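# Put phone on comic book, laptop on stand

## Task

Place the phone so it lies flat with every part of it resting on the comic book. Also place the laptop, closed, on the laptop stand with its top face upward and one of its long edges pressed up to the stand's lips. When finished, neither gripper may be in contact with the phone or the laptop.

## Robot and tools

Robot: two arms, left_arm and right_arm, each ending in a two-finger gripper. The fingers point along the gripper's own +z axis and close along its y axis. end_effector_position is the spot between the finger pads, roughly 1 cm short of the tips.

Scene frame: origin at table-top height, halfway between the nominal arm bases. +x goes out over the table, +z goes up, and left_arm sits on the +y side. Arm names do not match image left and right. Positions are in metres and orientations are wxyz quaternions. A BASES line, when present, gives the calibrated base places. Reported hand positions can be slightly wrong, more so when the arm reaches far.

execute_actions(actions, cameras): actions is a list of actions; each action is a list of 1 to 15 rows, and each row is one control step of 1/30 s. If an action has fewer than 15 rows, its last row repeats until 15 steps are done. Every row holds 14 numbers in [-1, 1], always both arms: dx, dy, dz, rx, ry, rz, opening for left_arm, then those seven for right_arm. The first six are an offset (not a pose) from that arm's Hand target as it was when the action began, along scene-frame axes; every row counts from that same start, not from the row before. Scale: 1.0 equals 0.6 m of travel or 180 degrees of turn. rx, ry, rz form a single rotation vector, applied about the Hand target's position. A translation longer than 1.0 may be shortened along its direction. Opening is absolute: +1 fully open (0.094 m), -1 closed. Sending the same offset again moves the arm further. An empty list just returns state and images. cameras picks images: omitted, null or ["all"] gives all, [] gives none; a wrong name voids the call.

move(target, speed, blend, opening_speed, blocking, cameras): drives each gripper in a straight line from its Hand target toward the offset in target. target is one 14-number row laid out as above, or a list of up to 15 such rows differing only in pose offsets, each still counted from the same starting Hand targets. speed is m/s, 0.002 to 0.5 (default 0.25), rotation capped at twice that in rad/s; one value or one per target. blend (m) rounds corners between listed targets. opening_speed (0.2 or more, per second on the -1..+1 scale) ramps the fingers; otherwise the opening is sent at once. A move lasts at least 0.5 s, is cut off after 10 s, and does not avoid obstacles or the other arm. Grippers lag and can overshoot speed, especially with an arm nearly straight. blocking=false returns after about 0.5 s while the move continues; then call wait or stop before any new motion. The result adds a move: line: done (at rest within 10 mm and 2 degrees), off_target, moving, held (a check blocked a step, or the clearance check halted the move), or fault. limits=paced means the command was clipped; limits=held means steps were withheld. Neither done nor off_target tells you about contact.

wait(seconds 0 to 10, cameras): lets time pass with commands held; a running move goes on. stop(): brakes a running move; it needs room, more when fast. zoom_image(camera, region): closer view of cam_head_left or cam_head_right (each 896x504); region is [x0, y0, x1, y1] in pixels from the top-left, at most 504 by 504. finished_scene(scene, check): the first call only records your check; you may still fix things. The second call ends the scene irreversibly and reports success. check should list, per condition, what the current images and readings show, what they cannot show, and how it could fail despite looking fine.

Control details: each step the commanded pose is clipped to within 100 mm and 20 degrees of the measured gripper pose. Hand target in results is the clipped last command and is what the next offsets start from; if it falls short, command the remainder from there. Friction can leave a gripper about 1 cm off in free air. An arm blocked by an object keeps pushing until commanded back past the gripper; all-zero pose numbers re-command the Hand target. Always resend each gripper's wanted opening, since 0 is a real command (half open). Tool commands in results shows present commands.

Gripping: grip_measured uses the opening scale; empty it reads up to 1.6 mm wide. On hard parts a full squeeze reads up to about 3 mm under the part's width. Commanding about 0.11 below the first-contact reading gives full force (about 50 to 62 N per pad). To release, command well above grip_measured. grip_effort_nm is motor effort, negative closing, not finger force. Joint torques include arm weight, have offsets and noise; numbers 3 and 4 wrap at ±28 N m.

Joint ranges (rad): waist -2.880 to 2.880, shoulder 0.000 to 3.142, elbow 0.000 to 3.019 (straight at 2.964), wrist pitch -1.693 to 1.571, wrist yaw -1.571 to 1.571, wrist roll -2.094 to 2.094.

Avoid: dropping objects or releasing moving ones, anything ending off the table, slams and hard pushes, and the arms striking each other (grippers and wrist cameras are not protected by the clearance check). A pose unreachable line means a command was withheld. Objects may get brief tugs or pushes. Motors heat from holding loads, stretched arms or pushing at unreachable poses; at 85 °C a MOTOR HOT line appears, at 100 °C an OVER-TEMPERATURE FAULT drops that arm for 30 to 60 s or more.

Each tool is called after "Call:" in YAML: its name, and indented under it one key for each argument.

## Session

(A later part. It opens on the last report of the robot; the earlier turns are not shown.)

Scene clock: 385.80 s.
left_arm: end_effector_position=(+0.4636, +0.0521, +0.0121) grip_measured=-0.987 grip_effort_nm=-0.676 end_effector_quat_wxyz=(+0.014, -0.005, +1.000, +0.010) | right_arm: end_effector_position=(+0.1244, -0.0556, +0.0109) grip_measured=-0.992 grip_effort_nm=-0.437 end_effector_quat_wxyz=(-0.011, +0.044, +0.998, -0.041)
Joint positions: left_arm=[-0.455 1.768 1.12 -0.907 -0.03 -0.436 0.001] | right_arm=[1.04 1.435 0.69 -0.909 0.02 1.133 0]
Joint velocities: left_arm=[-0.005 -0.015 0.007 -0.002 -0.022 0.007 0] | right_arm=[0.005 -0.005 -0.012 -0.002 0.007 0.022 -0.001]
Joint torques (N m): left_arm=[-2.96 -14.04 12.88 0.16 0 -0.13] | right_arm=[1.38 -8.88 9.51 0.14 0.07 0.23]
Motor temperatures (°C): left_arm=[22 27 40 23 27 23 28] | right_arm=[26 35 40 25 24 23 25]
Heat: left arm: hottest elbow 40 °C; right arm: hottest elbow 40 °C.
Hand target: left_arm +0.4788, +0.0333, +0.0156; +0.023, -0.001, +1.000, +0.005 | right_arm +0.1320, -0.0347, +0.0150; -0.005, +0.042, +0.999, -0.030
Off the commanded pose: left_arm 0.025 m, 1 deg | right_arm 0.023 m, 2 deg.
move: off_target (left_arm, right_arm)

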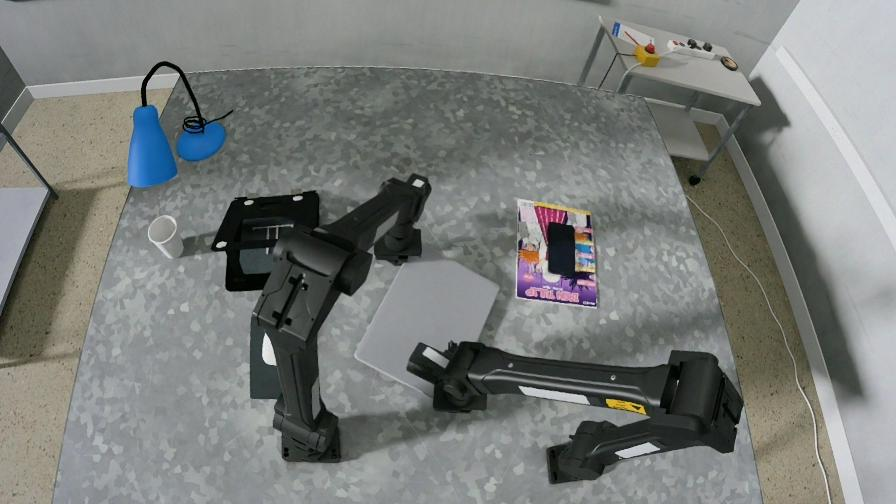

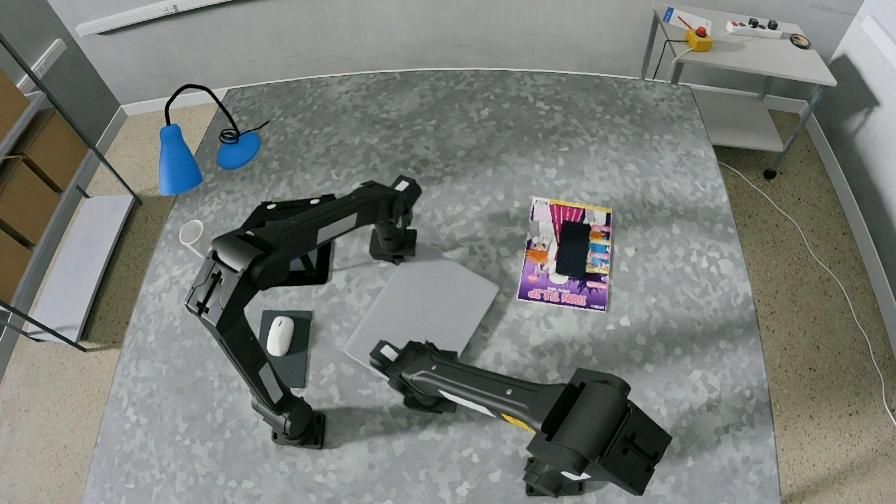

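Call:
move:
  target:
    - [0.02,-0.065,0.01,0,0,0,-1,-0.02,0.068,0.012,0,0,0,-1]
    - [0.034,-0.125,0.01,0,0,0,-1,-0.035,0.133,0.012,0,0,0,-1]
    - [0.03,-0.178,0.01,0,0,0,-1,-0.035,0.19,0.012,0,0,0,-1]
  speed: 0.07

Call:
zoom_image:
  camera: "cam_head_left"
  region: [300, 180, 560, 420]

Call:
zoom_image:
  camera: "cam_head_right"
  region: [280, 180, 540, 420]

Scene clock: 396.83 s.
left_arm: end_effector_position=(+0.4809, -0.0567, +0.0138) grip_measured=-0.987 grip_effort_nm=-0.676 end_effector_quat_wxyz=(+0.011, -0.001, +1.000, +0.011) | right_arm: end_effector_position=(+0.1079, +0.0576, +0.0176) grip_measured=-0.992 grip_effort_nm=-0.437 end_effector_quat_wxyz=(-0.008, +0.043, +0.998, -0.039)
Joint positions: left_arm=[-0.626 1.918 1.355 -1.002 -0.03 -0.6 0.001] | right_arm=[1.216 1.642 0.96 -0.968 0.008 1.308 0]
Joint velocities: left_arm=[-0.005 -0.024 -0.002 -0.007 0.022 -0.037 0] | right_arm=[-0.005 -0.024 -0.012 0.002 -0.066 0.022 0]
Joint torques (N m): left_arm=[-1.9 -17.55 13.78 0.06 -0.15 -0.1] | right_arm=[1.26 -12.75 10.43 -0.2 0.09 0.22]
Motor temperatures (°C): left_arm=[22 27 40 23 27 23 28] | right_arm=[26 35 41 25 24 23 25]
Heat: left arm: hottest elbow 40 °C; right arm: hottest elbow 41 °C.
Hand target: left_arm +0.4958, -0.0740, +0.0219; +0.023, -0.001, +1.000, +0.004 | right_arm +0.1117, +0.0793, +0.0201; -0.005, +0.042, +0.999, -0.032
Off the commanded pose: left_arm 0.024 m, 2 deg | right_arm 0.022 m, 1 deg.
move: off_target (left_arm, right_arm)

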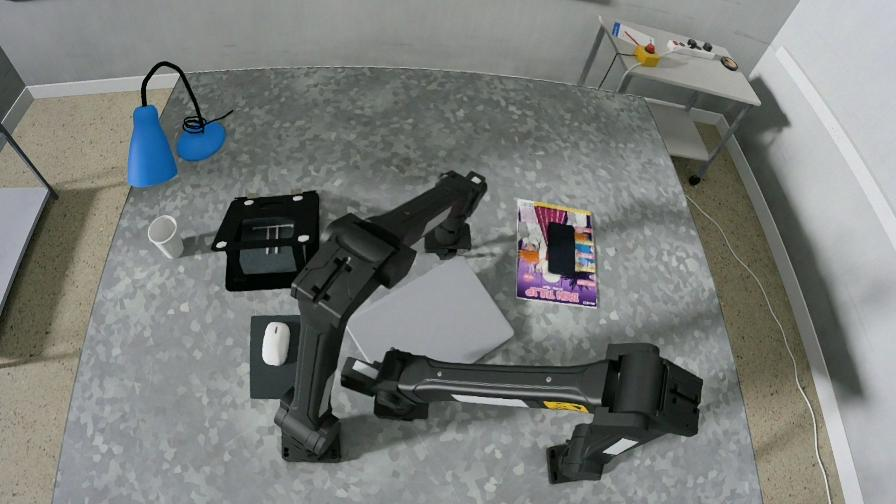

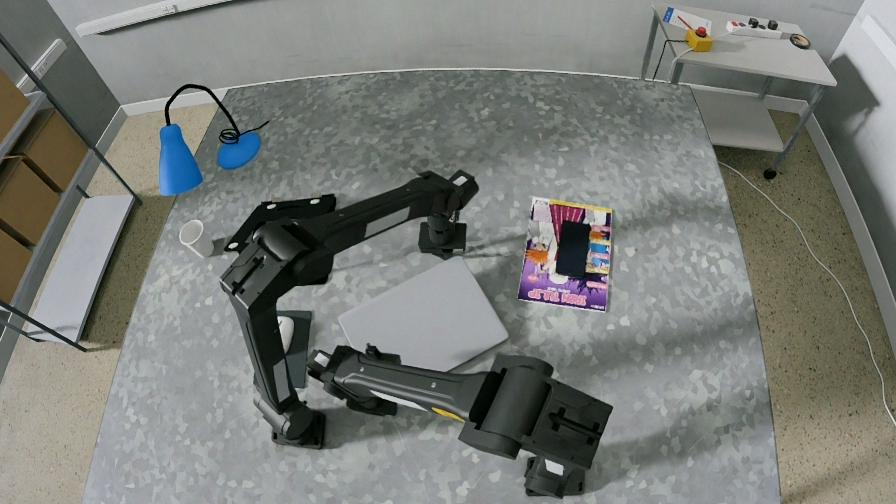

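Scaled by 1.938.

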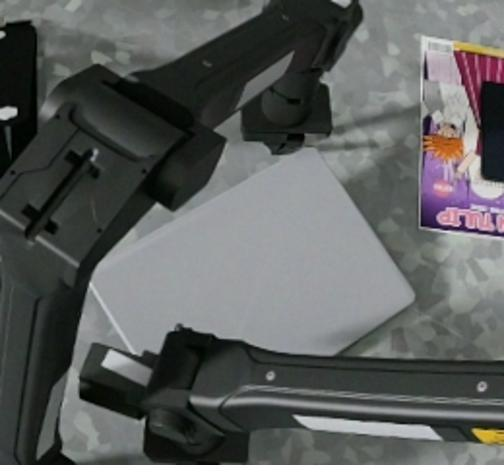

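Scaled by 1.938.

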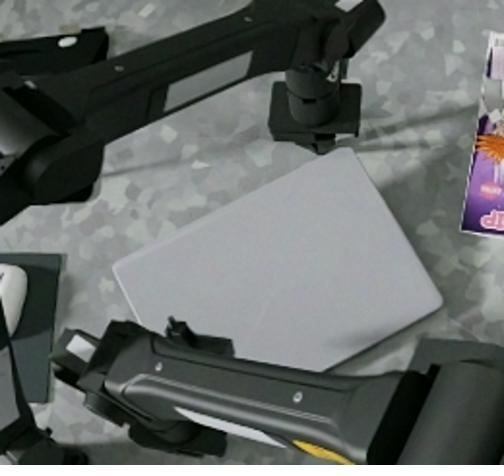

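Call:
move:
  target:
    - [0.0,0.02,0.08,0,0,0,-1,0,-0.03,0,0,0,0,-1]
    - [0.0,0.1,0.35,0,0,0,-1,0,-0.03,0,0,0,0,-1]
    - [-0.05,0.65,0.42,0,0,0,-1,0,-0.03,0,0,0,0,-1]
  speed: 0.18
  blend: 0.04

Call:
zoom_image:
  camera: "cam_head_left"
  region: [300, 220, 560, 440]

Scene clock: 421.27 s.
left_arm: end_effector_position=(+0.4739, +0.3153, +0.2568) grip_measured=-0.987 grip_effort_nm=-0.672 end_effector_quat_wxyz=(+0.006, -0.003, +1.000, +0.006) | right_arm: end_effector_position=(+0.1079, +0.0576, +0.0176) grip_measured=-0.992 grip_effort_nm=-0.437 end_effector_quat_wxyz=(-0.008, +0.043, +0.998, -0.039)
Joint positions: left_arm=[0.132 1.499 1.471 -1.53 -0.01 0.155 0.001] | right_arm=[1.216 1.642 0.96 -0.968 0.008 1.308 0]
Joint velocities: left_arm=[-0.015 -0.005 -0.017 0.007 0.022 -0.022 0] | right_arm=[-0.005 -0.024 -0.002 0.007 -0.051 0.007 0]
Joint torques (N m): left_arm=[-1.26 -16.56 11.88 -0.05 0.09 0.12] | right_arm=[0.26 -15.62 6.99 0.14 0.14 0.1]
Motor temperatures (°C): left_arm=[22 28 42 23 27 23 28] | right_arm=[26 35 42 25 24 23 25]
Heat: left arm: hottest elbow 42 °C; right arm: hottest elbow 42 °C.
Hand target: left_arm +0.4738, +0.3178, +0.2724; +0.020, -0.001, +1.000, +0.006 | right_arm +0.1115, +0.0613, +0.0203; -0.005, +0.042, +0.999, -0.031
Off the commanded pose: left_arm 0.019 m, 2 deg | right_arm 0.006 m, 1 deg.
move: off_target (left_arm); blend cut to 0.0245 m at target 1

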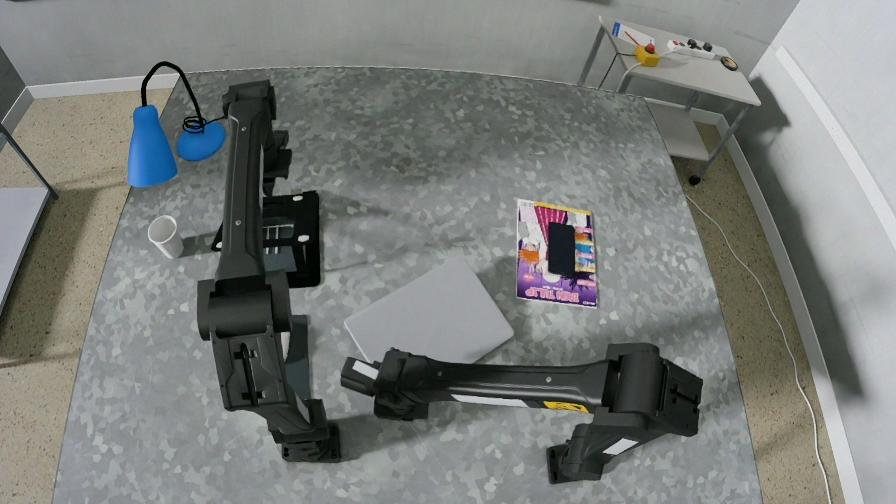

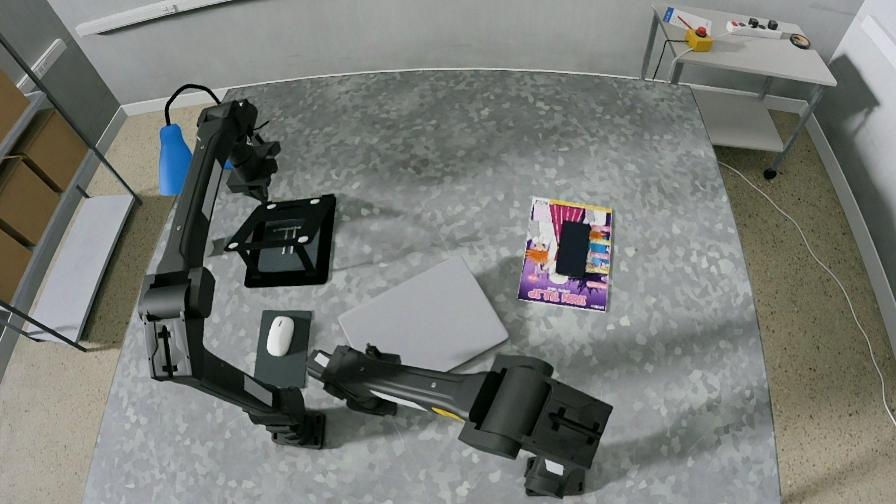

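Scaled by 1.938.

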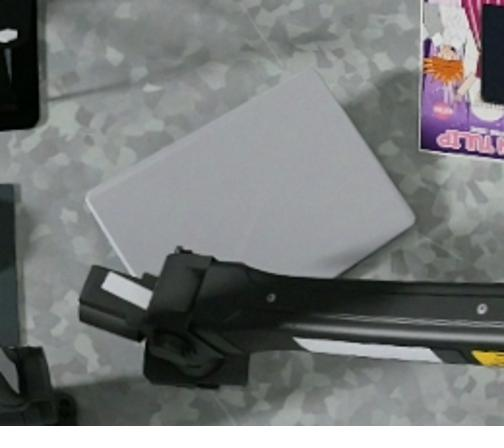

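Call:
move:
  target:
    - [0,0,0,0,0,0,-1,0.1,0.1,0,0,0,0,-1]
    - [0,0,0,0,0,0,-1,0.2,0.13,0,0,0,0,-1]
  speed: 0.07

Call:
zoom_image:
  camera: "cam_head_left"
  region: [300, 220, 560, 440]

Scene clock: 427.03 s.
left_arm: end_effector_position=(+0.4739, +0.3153, +0.2568) grip_measured=-0.987 grip_effort_nm=-0.672 end_effector_quat_wxyz=(+0.006, -0.003, +1.000, +0.006) | right_arm: end_effector_position=(+0.2207, +0.1296, +0.0324) grip_measured=-0.992 grip_effort_nm=-0.432 end_effector_quat_wxyz=(-0.004, +0.041, +0.999, -0.022)
Joint positions: left_arm=[0.132 1.499 1.471 -1.53 -0.01 0.156 0.001] | right_arm=[1.057 1.848 1.303 -1.069 0.014 1.144 0]
Joint velocities: left_arm=[0.005 -0.015 0.002 -0.007 0.022 0.022 -0.001] | right_arm=[0.015 -0.015 -0.007 -0.002 -0.022 0.051 0]
Joint torques (N m): left_arm=[-0.97 -15.62 11.73 -0.2 0.12 0.11] | right_arm=[-0.21 -15.91 10.61 -0.03 0.31 0.02]
Motor temperatures (°C): left_arm=[22 28 41 23 27 23 28] | right_arm=[26 36 42 25 24 23 25]
Heat: left arm: hottest elbow 41 °C; right arm: hottest elbow 42 °C.
Hand target: left_arm +0.4739, +0.3178, +0.2724; +0.020, -0.001, +1.000, +0.007 | right_arm +0.2329, +0.1383, +0.0204; -0.005, +0.042, +0.999, -0.030
Off the commanded pose: left_arm 0.016 m, 2 deg | right_arm 0.019 m, 1 deg.
move: off_target (left_arm, right_arm)

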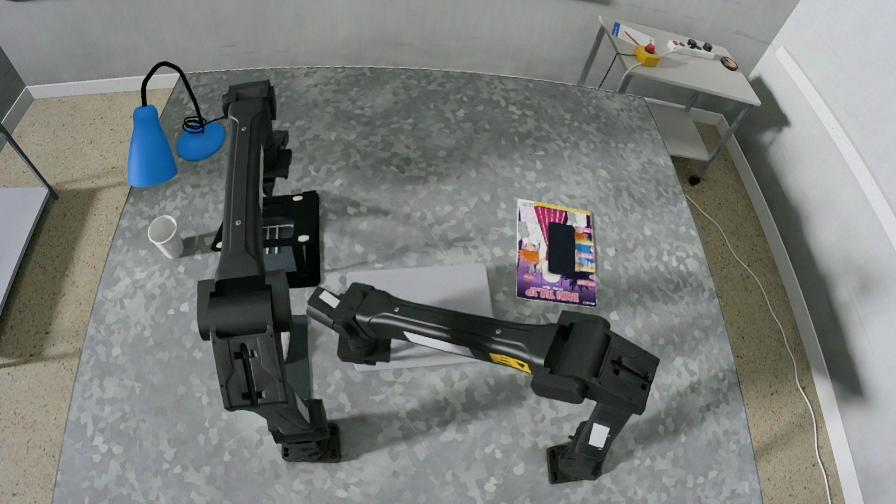

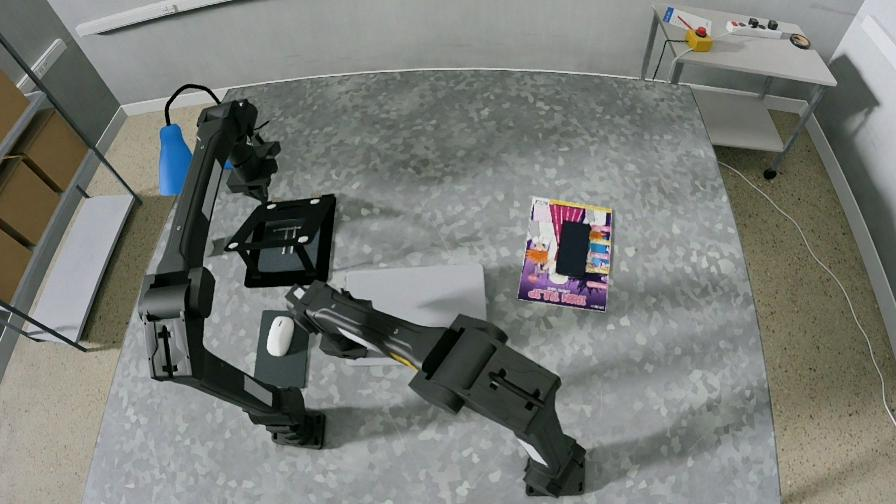

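Scaled by 1.938.

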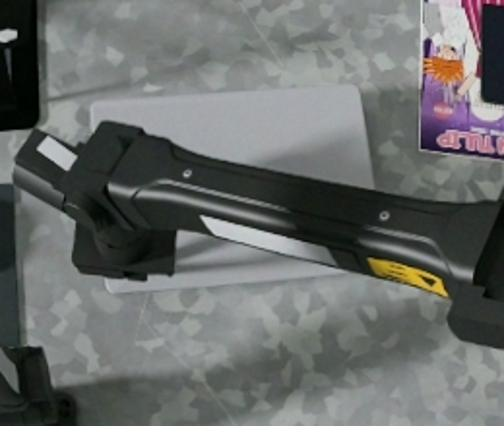

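Call:
execute_actions:
  actions: []

Call:
zoom_image:
  camera: "cam_head_left"
  region: [130, 130, 634, 420]

Scene clock: 439.73 s.
left_arm: end_effector_position=(+0.4739, +0.3153, +0.2568) grip_measured=-0.987 grip_effort_nm=-0.672 end_effector_quat_wxyz=(+0.006, -0.003, +1.000, +0.006) | right_arm: end_effector_position=(+0.2207, +0.1296, +0.0323) grip_measured=-0.992 grip_effort_nm=-0.437 end_effector_quat_wxyz=(-0.004, +0.041, +0.999, -0.023)
Joint positions: left_arm=[0.132 1.499 1.471 -1.53 -0.01 0.156 0.001] | right_arm=[1.057 1.848 1.303 -1.069 0.014 1.144 0]
Joint velocities: left_arm=[-0.005 -0.005 -0.012 -0.002 0.007 -0.051 -0.001] | right_arm=[0.005 -0.005 0.002 0.002 -0.066 -0.007 0]
Joint torques (N m): left_arm=[-0.62 -16.09 11.97 0.2 0.11 0.08] | right_arm=[-0.21 -15.91 10.5 -0.13 0.31 0.09]
Motor temperatures (°C): left_arm=[22 28 40 23 27 23 28] | right_arm=[26 35 43 25 24 23 25]
Heat: left arm: hottest elbow 40 °C; right arm: hottest elbow 43 °C.
Hand target: left_arm +0.4739, +0.3178, +0.2724; +0.020, -0.001, +1.000, +0.007 | right_arm +0.2330, +0.1383, +0.0204; -0.005, +0.042, +0.999, -0.030
Tool commands: left_gripper/opening=-1.0 right_gripper/opening=-1.0
Off the commanded pose: left_arm 0.016 m, 2 deg | right_arm 0.019 m, 1 deg.

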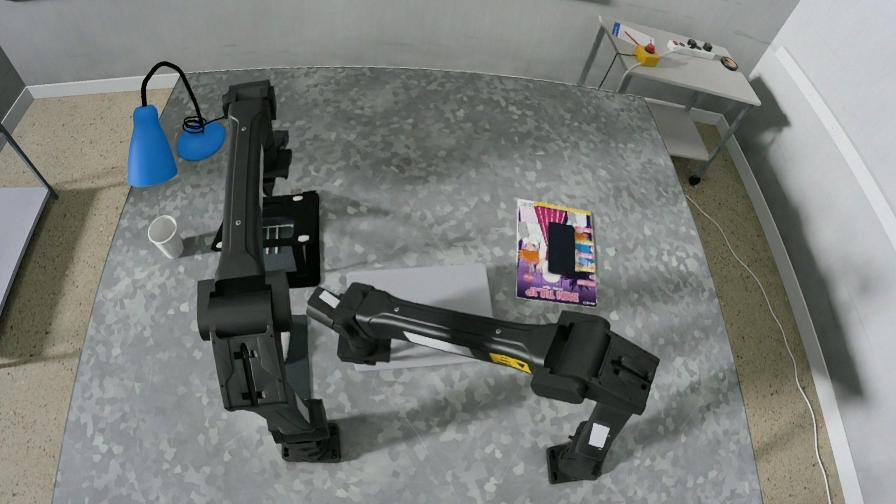

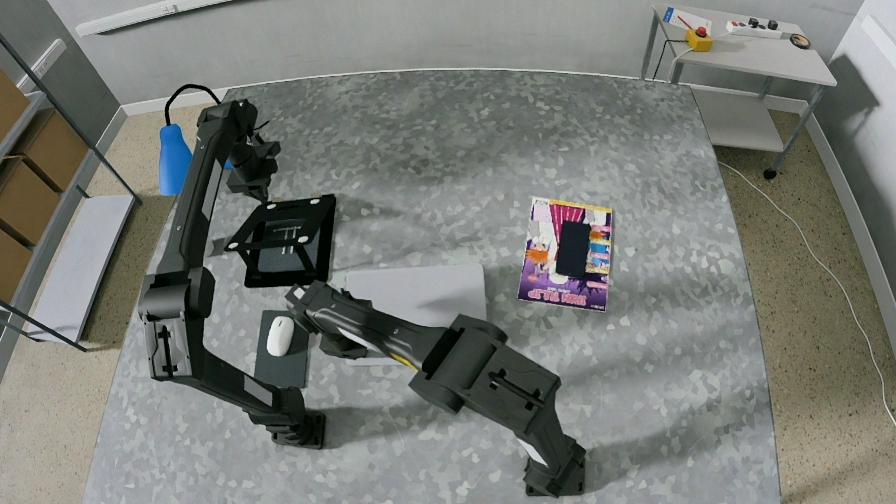

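Scaled by 1.000.

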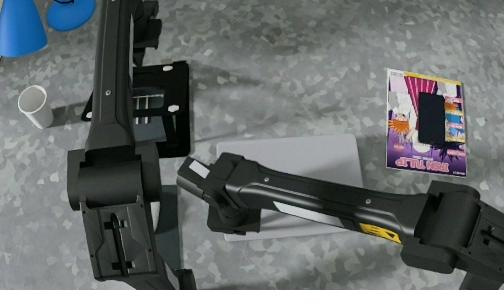

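Call:
move:
  target:
    - [0,0,0,0,0,0,-1, -0.055,-0.01,0.02,0,0,0,-1]
    - [0,0,0,0,0,0,-1, -0.055,-0.01,0.3,0,0,0,-1]
  speed: 0.15
  cameras: []

Call:
move:
  target:
    - [0,0,0,0,0,0,-1, 0.2,-0.15,0.04,0,0,0,-1]
    - [0,0,0,0,0,0,-1, 0.44,-0.13,0.0,0,0,0,-1]
  speed: 0.2

Call:
zoom_image:
  camera: "cam_head_right"
  region: [150, 150, 520, 400]

Scene clock: 462.33 s.
left_arm: end_effector_position=(+0.4739, +0.3153, +0.2568) grip_measured=-0.987 grip_effort_nm=-0.672 end_effector_quat_wxyz=(+0.006, -0.003, +1.000, +0.006) | right_arm: end_effector_position=(+0.1961, +0.1195, +0.1780) grip_measured=-0.992 grip_effort_nm=-0.437 end_effector_quat_wxyz=(-0.015, +0.043, +0.998, -0.054)
Joint positions: left_arm=[0.132 1.499 1.471 -1.53 -0.01 0.156 0.001] | right_arm=[1.092 1.702 1.505 -1.484 0.017 1.184 0]
Joint velocities: left_arm=[-0.015 -0.005 0.002 0.002 -0.037 -0.037 0] | right_arm=[-0.005 -0.005 0.007 0.002 0.007 0.022 0]
Joint torques (N m): left_arm=[-0.5 -15.09 11.92 -0.16 0.08 0.14] | right_arm=[1.32 -19.43 12.36 -0.43 0.06 0.25]
Motor temperatures (°C): left_arm=[22 27 39 23 27 23 28] | right_arm=[26 35 44 25 24 23 25]
Heat: left arm: hottest elbow 39 °C; right arm: hottest elbow 44 °C.
Hand target: left_arm +0.4739, +0.3178, +0.2724; +0.020, -0.001, +1.000, +0.007 | right_arm +0.1984, +0.1356, +0.2003; -0.005, +0.042, +0.999, -0.031
Off the commanded pose: left_arm 0.016 m, 2 deg | right_arm 0.026 m, 3 deg.
move: off_target (left_arm, right_arm)
No camera images: "cameras" was empty.

Scene clock: 464.80 s.
left_arm: end_effector_position=(+0.4739, +0.3153, +0.2568) grip_measured=-0.987 grip_effort_nm=-0.672 end_effector_quat_wxyz=(+0.006, -0.003, +1.000, +0.006) | right_arm: end_effector_position=(+0.4491, +0.0476, +0.2039) grip_measured=-0.992 grip_effort_nm=-0.437 end_effector_quat_wxyz=(-0.006, +0.043, +0.999, -0.031)
Joint positions: left_arm=[0.132 1.499 1.471 -1.53 -0.01 0.156 0.001] | right_arm=[0.652 1.957 1.941 -1.602 0.039 0.745 0]
Joint velocities: left_arm=[-0.005 -0.005 -0.002 -0.002 -0.037 0.022 0.001] | right_arm=[-0.005 -0.005 -0.007 -0.002 -0.037 -0.037 -0.002]
Joint torques (N m): left_arm=[-0.97 -15.85 11.79 0.09 0.08 0.16] | right_arm=[0.21 -20.78 12.82 -0.28 0.14 0.11]
Motor temperatures (°C): left_arm=[22 27 39 23 27 23 28] | right_arm=[26 35 45 25 24 23 25]
Heat: left arm: hottest elbow 39 °C; right arm: hottest elbow 45 °C.
Hand target: left_arm +0.4739, +0.3178, +0.2724; +0.020, -0.001, +1.000, +0.007 | right_arm +0.4633, +0.0545, +0.2029; -0.003, +0.042, +0.999, -0.029
Off the commanded pose: left_arm 0.016 m, 2 deg | right_arm 0.017 m, 0 deg.
move: off_target (left_arm, right_arm)

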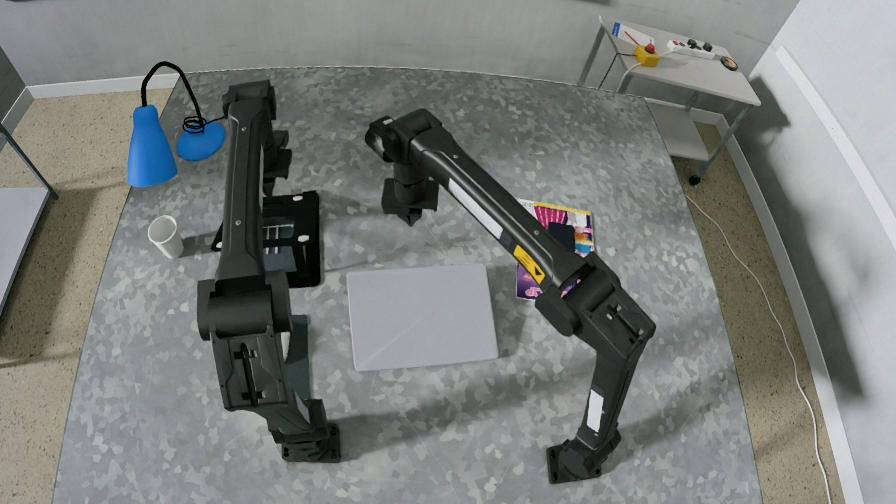

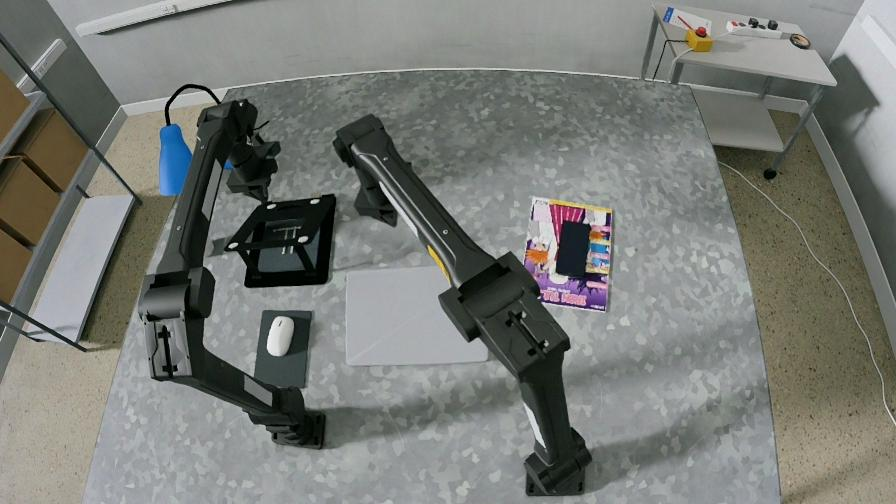

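Scaled by 1.362.

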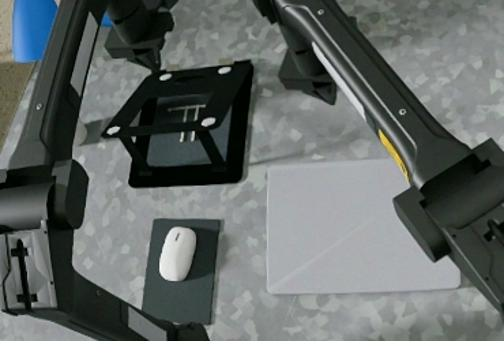

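Call:
move:
  target:
    - [0,0,0,0,0,0,-1, 0.1,0.0,-0.02,0,0,0,-1]
    - [0,0,0,0,0,0,-1, 0.1,0.0,-0.3,0,0,0,-1]
  speed: 0.15

Call:
zoom_image:
  camera: "cam_head_left"
  region: [330, 130, 582, 275]

Scene clock: 470.77 s.
left_arm: end_effector_position=(+0.4739, +0.3153, +0.2568) grip_measured=-0.987 grip_effort_nm=-0.672 end_effector_quat_wxyz=(+0.006, -0.003, +1.000, +0.006) | right_arm: end_effector_position=(+0.5227, +0.0549, +0.0489) grip_measured=-0.992 grip_effort_nm=-0.437 end_effector_quat_wxyz=(+0.010, +0.043, +0.999, -0.019)
Joint positions: left_arm=[0.132 1.499 1.471 -1.53 -0.01 0.156 0.001] | right_arm=[0.593 2.188 1.909 -1.298 0.041 0.685 0]
Joint velocities: left_arm=[-0.005 -0.015 -0.007 0.012 -0.066 -0.066 0] | right_arm=[-0.015 -0.015 0.002 -0.007 -0.051 -0.007 0]
Joint torques (N m): left_arm=[-0.32 -16.44 12.04 0.13 0.1 0.09] | right_arm=[0.15 -23.53 7.91 0.47 0.15 0.09]
Motor temperatures (°C): left_arm=[22 27 39 23 27 23 28] | right_arm=[26 36 46 25 24 23 25]
Heat: left arm: hottest elbow 39 °C; right arm: hottest elbow 46 °C.
Hand target: left_arm +0.4739, +0.3178, +0.2724; +0.020, -0.001, +1.000, +0.007 | right_arm +0.5236, +0.0507, +0.0231; -0.002, +0.042, +0.999, -0.028
Off the commanded pose: left_arm 0.016 m, 2 deg | right_arm 0.026 m, 2 deg.
move: off_target (left_arm, right_arm)

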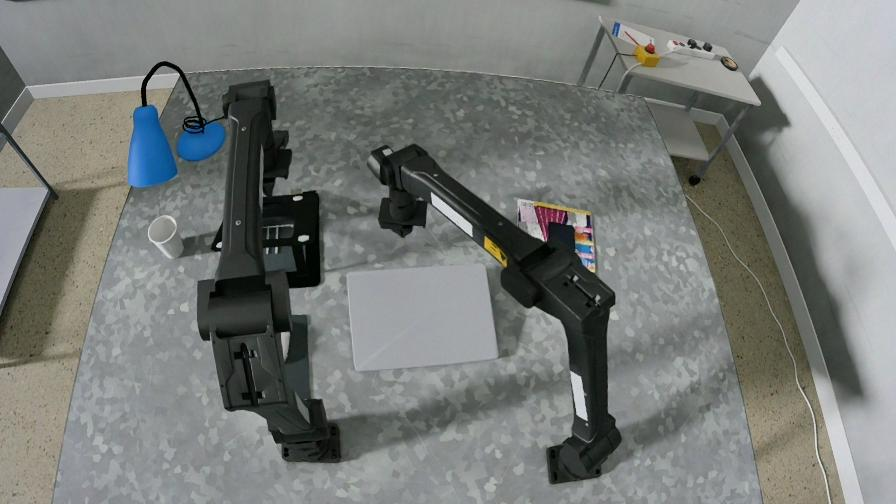

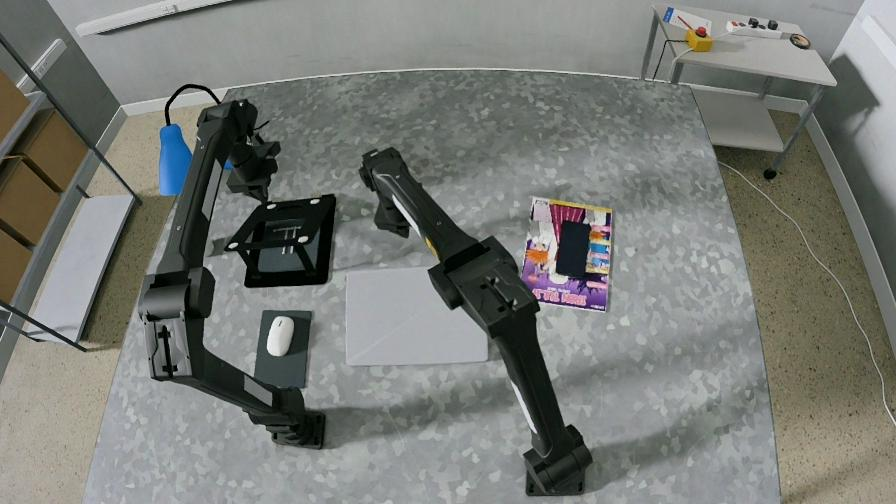

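Scaled by 2.000.

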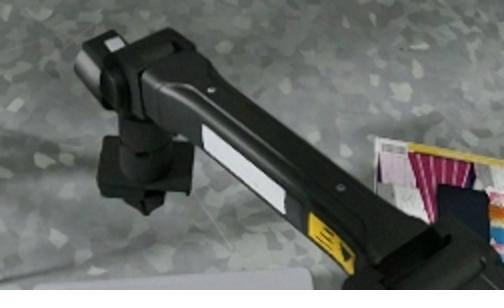

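Call:
move:
  target:
    - [0,0,0,0,0,0,-1, 0.0,-0.045,-0.03,0,0,0,-1]
    - [0,0,0,0,0,0,-1, -0.16,-0.045,-0.03,0,0,0,-1]
  speed: 0.08

Call:
zoom_image:
  camera: "cam_head_left"
  region: [330, 180, 582, 325]

Scene clock: 476.00 s.
left_arm: end_effector_position=(+0.4739, +0.3153, +0.2568) grip_measured=-0.987 grip_effort_nm=-0.672 end_effector_quat_wxyz=(+0.006, -0.003, +1.000, +0.006) | right_arm: end_effector_position=(+0.4497, +0.0193, +0.0144) grip_measured=-0.992 grip_effort_nm=-0.437 end_effector_quat_wxyz=(+0.013, +0.049, +0.999, -0.021)
Joint positions: left_arm=[0.132 1.499 1.471 -1.53 -0.01 0.156 0.001] | right_arm=[0.615 2.019 1.522 -1.079 0.048 0.718 0]
Joint velocities: left_arm=[-0.015 -0.005 0.002 0.007 -0.051 0.051 0.001] | right_arm=[-0.034 -0.015 0.002 0.012 -0.007 -0.007 -0.002]
Joint torques (N m): left_arm=[-0.38 -15.33 11.99 -0.18 0.12 0.07] | right_arm=[2.49 -23.71 5.12 -0.1 -0.12 0.27]
Motor temperatures (°C): left_arm=[22 28 39 23 27 23 28] | right_arm=[26 36 46 25 24 23 25]
Heat: left arm: hottest elbow 39 °C; right arm: hottest elbow 46 °C.
Hand target: left_arm +0.4739, +0.3178, +0.2724; +0.020, -0.001, +1.000, +0.007 | right_arm +0.4271, +0.0244, +0.0057; -0.003, +0.042, +0.999, -0.029
Off the commanded pose: left_arm 0.016 m, 2 deg | right_arm 0.024 m, 2 deg.
move: off_target (left_arm, right_arm)

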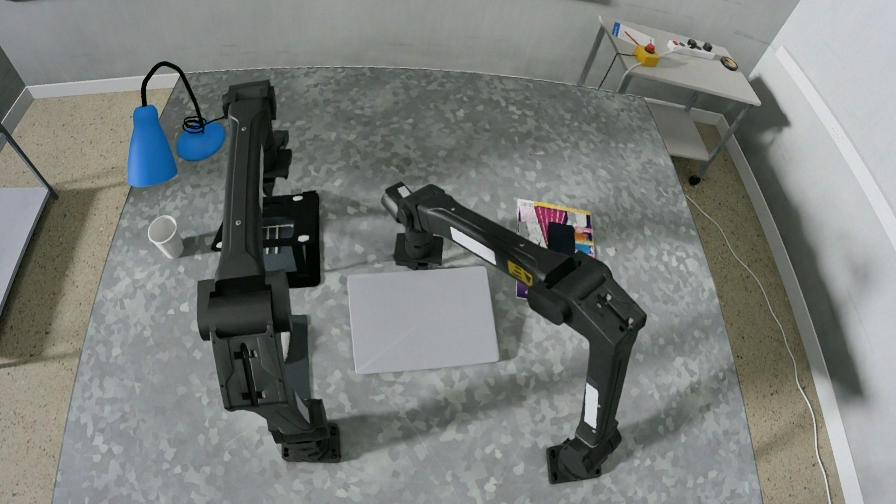

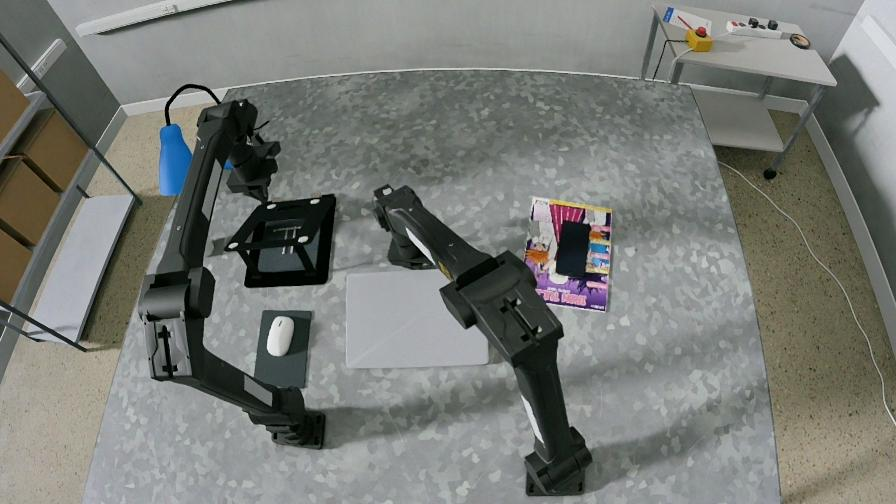

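Scaled by 2.000.

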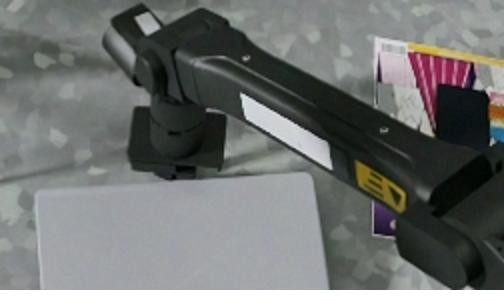

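Call:
move:
  target: [0,0,0,0,0,0,-1, -0.09,-0.02,0.0,0,0,0,-1]
  speed: 0.08

Call:
zoom_image:
  camera: "cam_head_left"
  region: [180, 180, 532, 400]

Scene clock: 480.83 s.
left_arm: end_effector_position=(+0.4739, +0.3153, +0.2568) grip_measured=-0.987 grip_effort_nm=-0.672 end_effector_quat_wxyz=(+0.006, -0.003, +1.000, +0.006) | right_arm: end_effector_position=(+0.3967, +0.0066, +0.0132) grip_measured=-0.992 grip_effort_nm=-0.432 end_effector_quat_wxyz=(+0.012, +0.051, +0.998, -0.023)
Joint positions: left_arm=[0.132 1.499 1.471 -1.53 -0.01 0.156 0.001] | right_arm=[0.654 1.911 1.342 -1.014 0.051 0.762 0]
Joint velocities: left_arm=[-0.005 0.005 0.007 0.007 -0.007 -0.066 -0.001] | right_arm=[-0.005 0.005 0.002 0.007 0.022 -0.007 0]
Joint torques (N m): left_arm=[-1.49 -15.62 11.81 0.01 0.14 0.13] | right_arm=[2.84 -21.48 5.03 -0.09 -0.27 0.26]
Motor temperatures (°C): left_arm=[22 28 39 23 27 23 28] | right_arm=[26 36 45 25 24 23 25]
Heat: left arm: hottest elbow 39 °C; right arm: hottest elbow 45 °C.
Hand target: left_arm +0.4739, +0.3178, +0.2724; +0.020, -0.001, +1.000, +0.007 | right_arm +0.3728, +0.0130, +0.0058; -0.003, +0.042, +0.999, -0.029
Off the commanded pose: left_arm 0.016 m, 2 deg | right_arm 0.025 m, 2 deg.
move: off_target (left_arm, right_arm)

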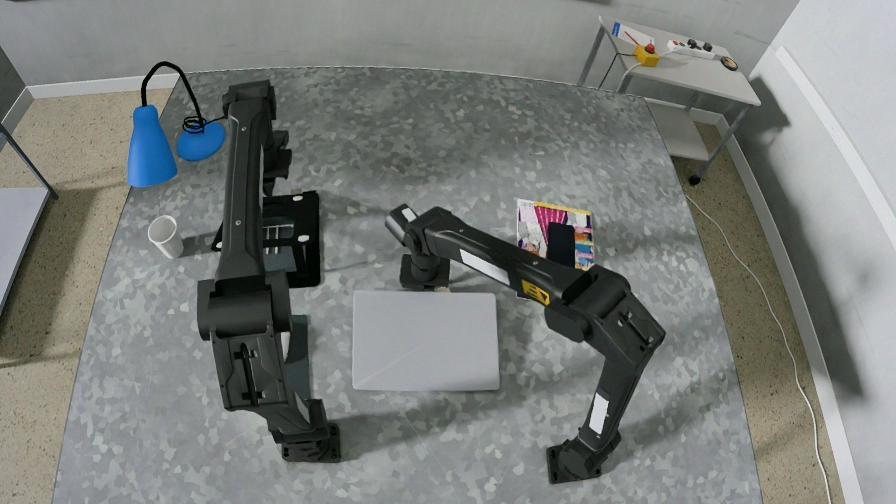

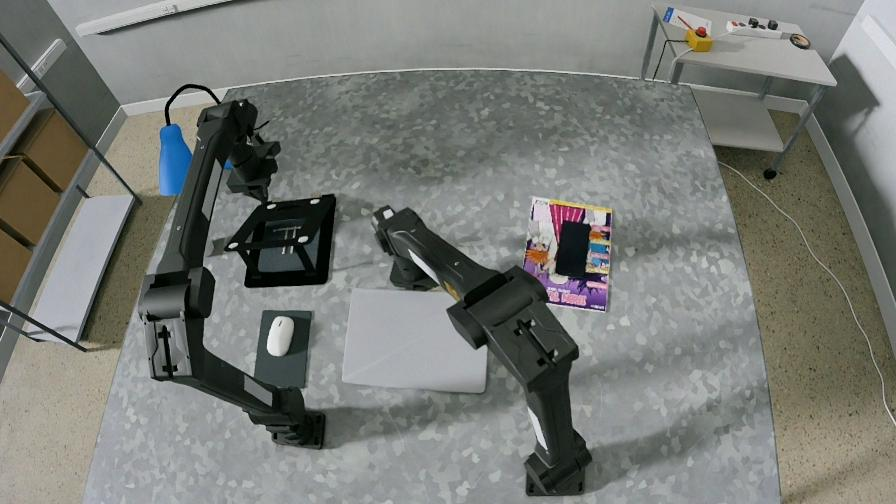

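Scaled by 1.432.

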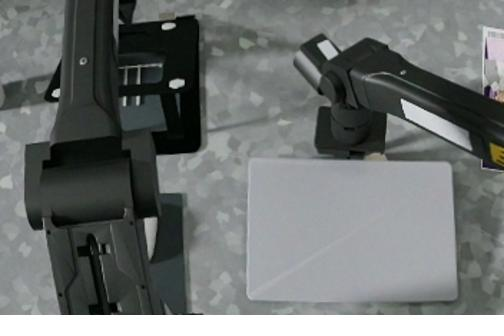

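Call:
move:
  target:
    - [0,0,0,0,0,0,-1, 0.09,0.0,0.02,0,0,0,-1]
    - [0,0,0,0,0,0,-1, 0.08,-0.02,0.32,0,0,0,-1]
    - [0,0,0,0,0,0,-1, -0.1,-0.45,0.32,0,0,0,-1]
  speed: 0.18
  blend: 0.02

Call:
zoom_image:
  camera: "cam_head_right"
  region: [150, 130, 402, 300]

Call:
zoom_image:
  camera: "cam_head_left"
  region: [130, 130, 382, 300]

Scene clock: 487.97 s.
left_arm: end_effector_position=(+0.4739, +0.3153, +0.2568) grip_measured=-0.987 grip_effort_nm=-0.676 end_effector_quat_wxyz=(+0.006, -0.003, +1.000, +0.006) | right_arm: end_effector_position=(+0.3145, -0.2499, +0.2049) grip_measured=-0.992 grip_effort_nm=-0.432 end_effector_quat_wxyz=(-0.001, +0.041, +0.999, -0.029)
Joint positions: left_arm=[0.132 1.499 1.471 -1.53 -0.01 0.156 0.001] | right_arm=[0.202 1.273 1.11 -1.424 0.056 0.289 0]
Joint velocities: left_arm=[0.005 -0.005 -0.017 0.027 -0.081 0.022 0] | right_arm=[-0.015 -0.005 -0.017 -0.017 -0.081 0.007 0.001]
Joint torques (N m): left_arm=[-0.73 -15.33 11.81 -0.12 0.05 0.08] | right_arm=[-0.15 -11.87 7.41 0.46 0.01 0.05]
Motor temperatures (°C): left_arm=[22 28 39 23 27 23 28] | right_arm=[26 37 45 25 24 23 25]
Heat: left arm: hottest elbow 39 °C; right arm: hottest elbow 45 °C.
Hand target: left_arm +0.4739, +0.3178, +0.2724; +0.020, -0.001, +1.000, +0.007 | right_arm +0.3114, -0.2539, +0.2021; +0.000, +0.042, +0.999, -0.028
Off the commanded pose: left_arm 0.016 m, 2 deg | right_arm 0.010 m, 0 deg.
move: off_target (left_arm)

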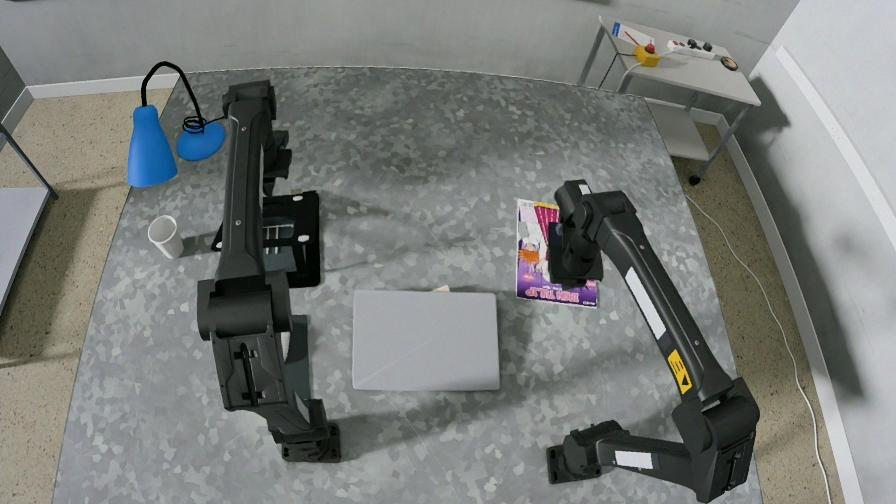

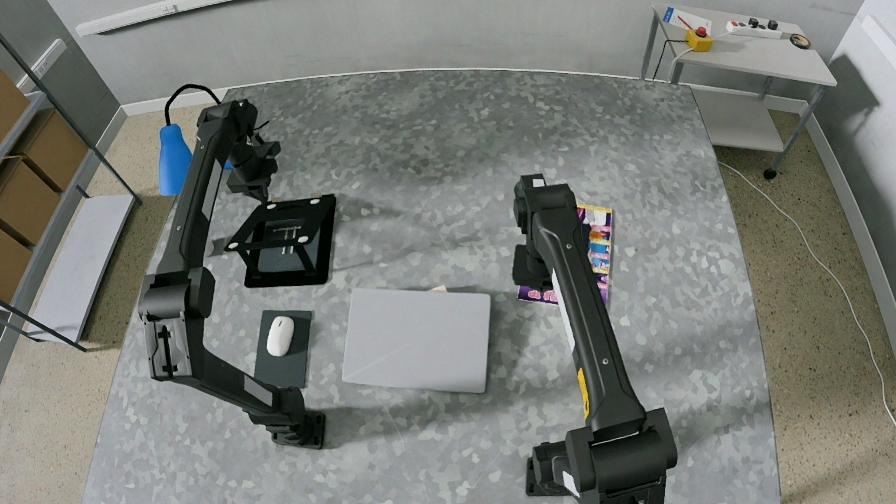

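Scaled by 2.000.

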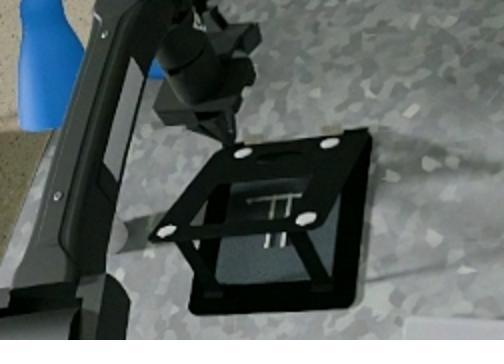

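Scaled by 2.000.

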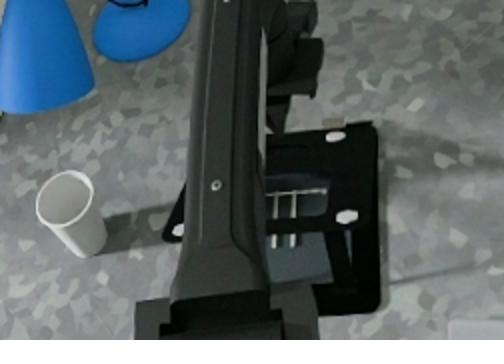

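Call:
move:
  target:
    - [0,0,0.06,0,0,0,-1, 0,0,0,0,0,0,-1]
    - [0.0,0.38,0.06,0,0,0,-1, 0,0,0,0,0,0,-1]
  speed: 0.2

Call:
zoom_image:
  camera: "cam_head_right"
  region: [130, 110, 382, 300]

Call:
zoom_image:
  camera: "cam_head_left"
  region: [100, 110, 352, 300]

Scene clock: 502.17 s.
left_arm: end_effector_position=(+0.4649, +0.5372, +0.2851) grip_measured=-0.987 grip_effort_nm=-0.672 end_effector_quat_wxyz=(-0.001, -0.005, +1.000, -0.004) | right_arm: end_effector_position=(+0.3146, -0.2500, +0.2049) grip_measured=-0.992 grip_effort_nm=-0.427 end_effector_quat_wxyz=(-0.001, +0.040, +0.999, -0.029)
Joint positions: left_arm=[0.572 1.718 1.812 -1.672 0.005 0.592 0.001] | right_arm=[0.201 1.273 1.11 -1.424 0.056 0.288 0]
Joint velocities: left_arm=[-0.005 -0.005 -0.022 -0.022 -0.066 0.051 0.001] | right_arm=[-0.015 0.005 0.017 0.002 0.007 -0.037 0]
Joint torques (N m): left_arm=[-1.03 -17.08 16.65 0.01 0.19 0.12] | right_arm=[-0.26 -12.16 7.36 0.46 0.02 0.09]
Motor temperatures (°C): left_arm=[22 28 39 23 27 23 28] | right_arm=[26 36 44 25 24 23 25]
Heat: left arm: hottest elbow 39 °C; right arm: hottest elbow 44 °C.
Hand target: left_arm +0.4764, +0.5468, +0.3064; +0.018, -0.001, +1.000, +0.007 | right_arm +0.3114, -0.2540, +0.2021; +0.000, +0.042, +0.999, -0.028
Off the commanded pose: left_arm 0.026 m, 3 deg | right_arm 0.006 m, 0 deg.
joint sent to its limit (left arm) — joint 4 (wrist pitch), lower limit. The joint targets still meet the commanded pose.
move: off_target (left_arm)

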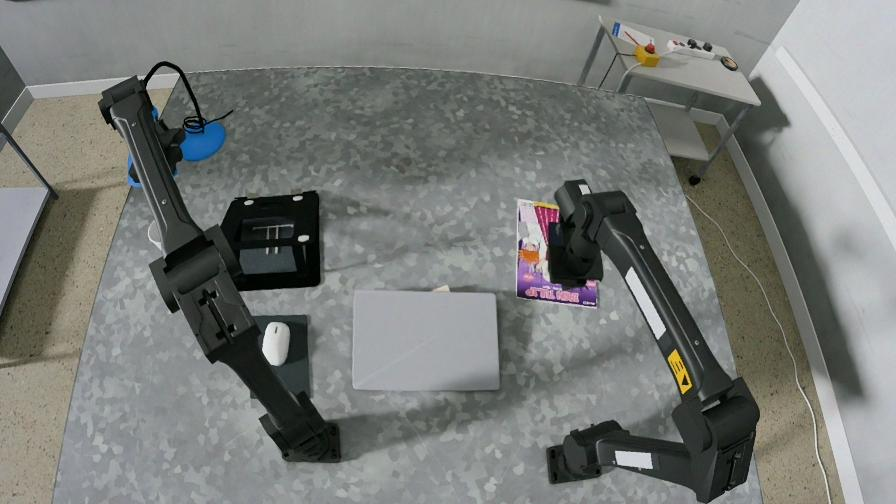

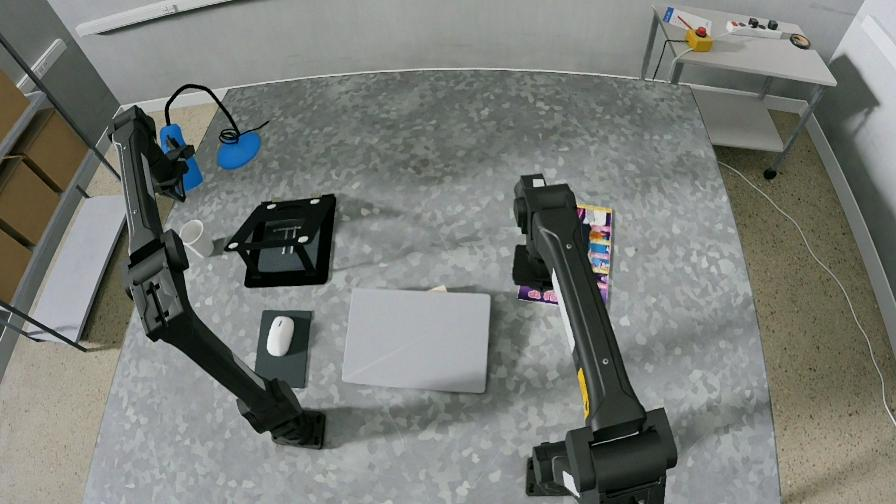

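Scaled by 2.000.

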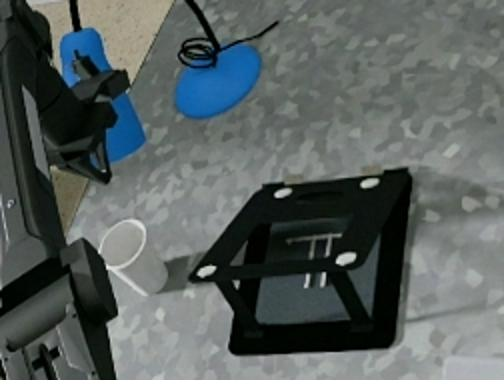

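Scaled by 2.000.

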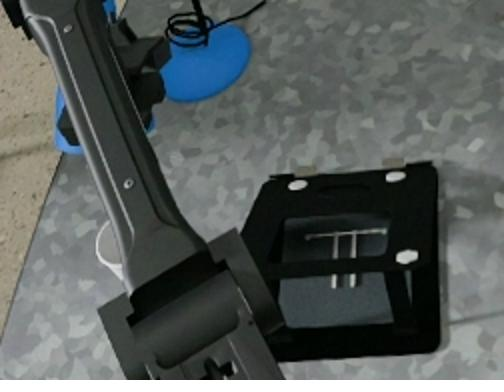

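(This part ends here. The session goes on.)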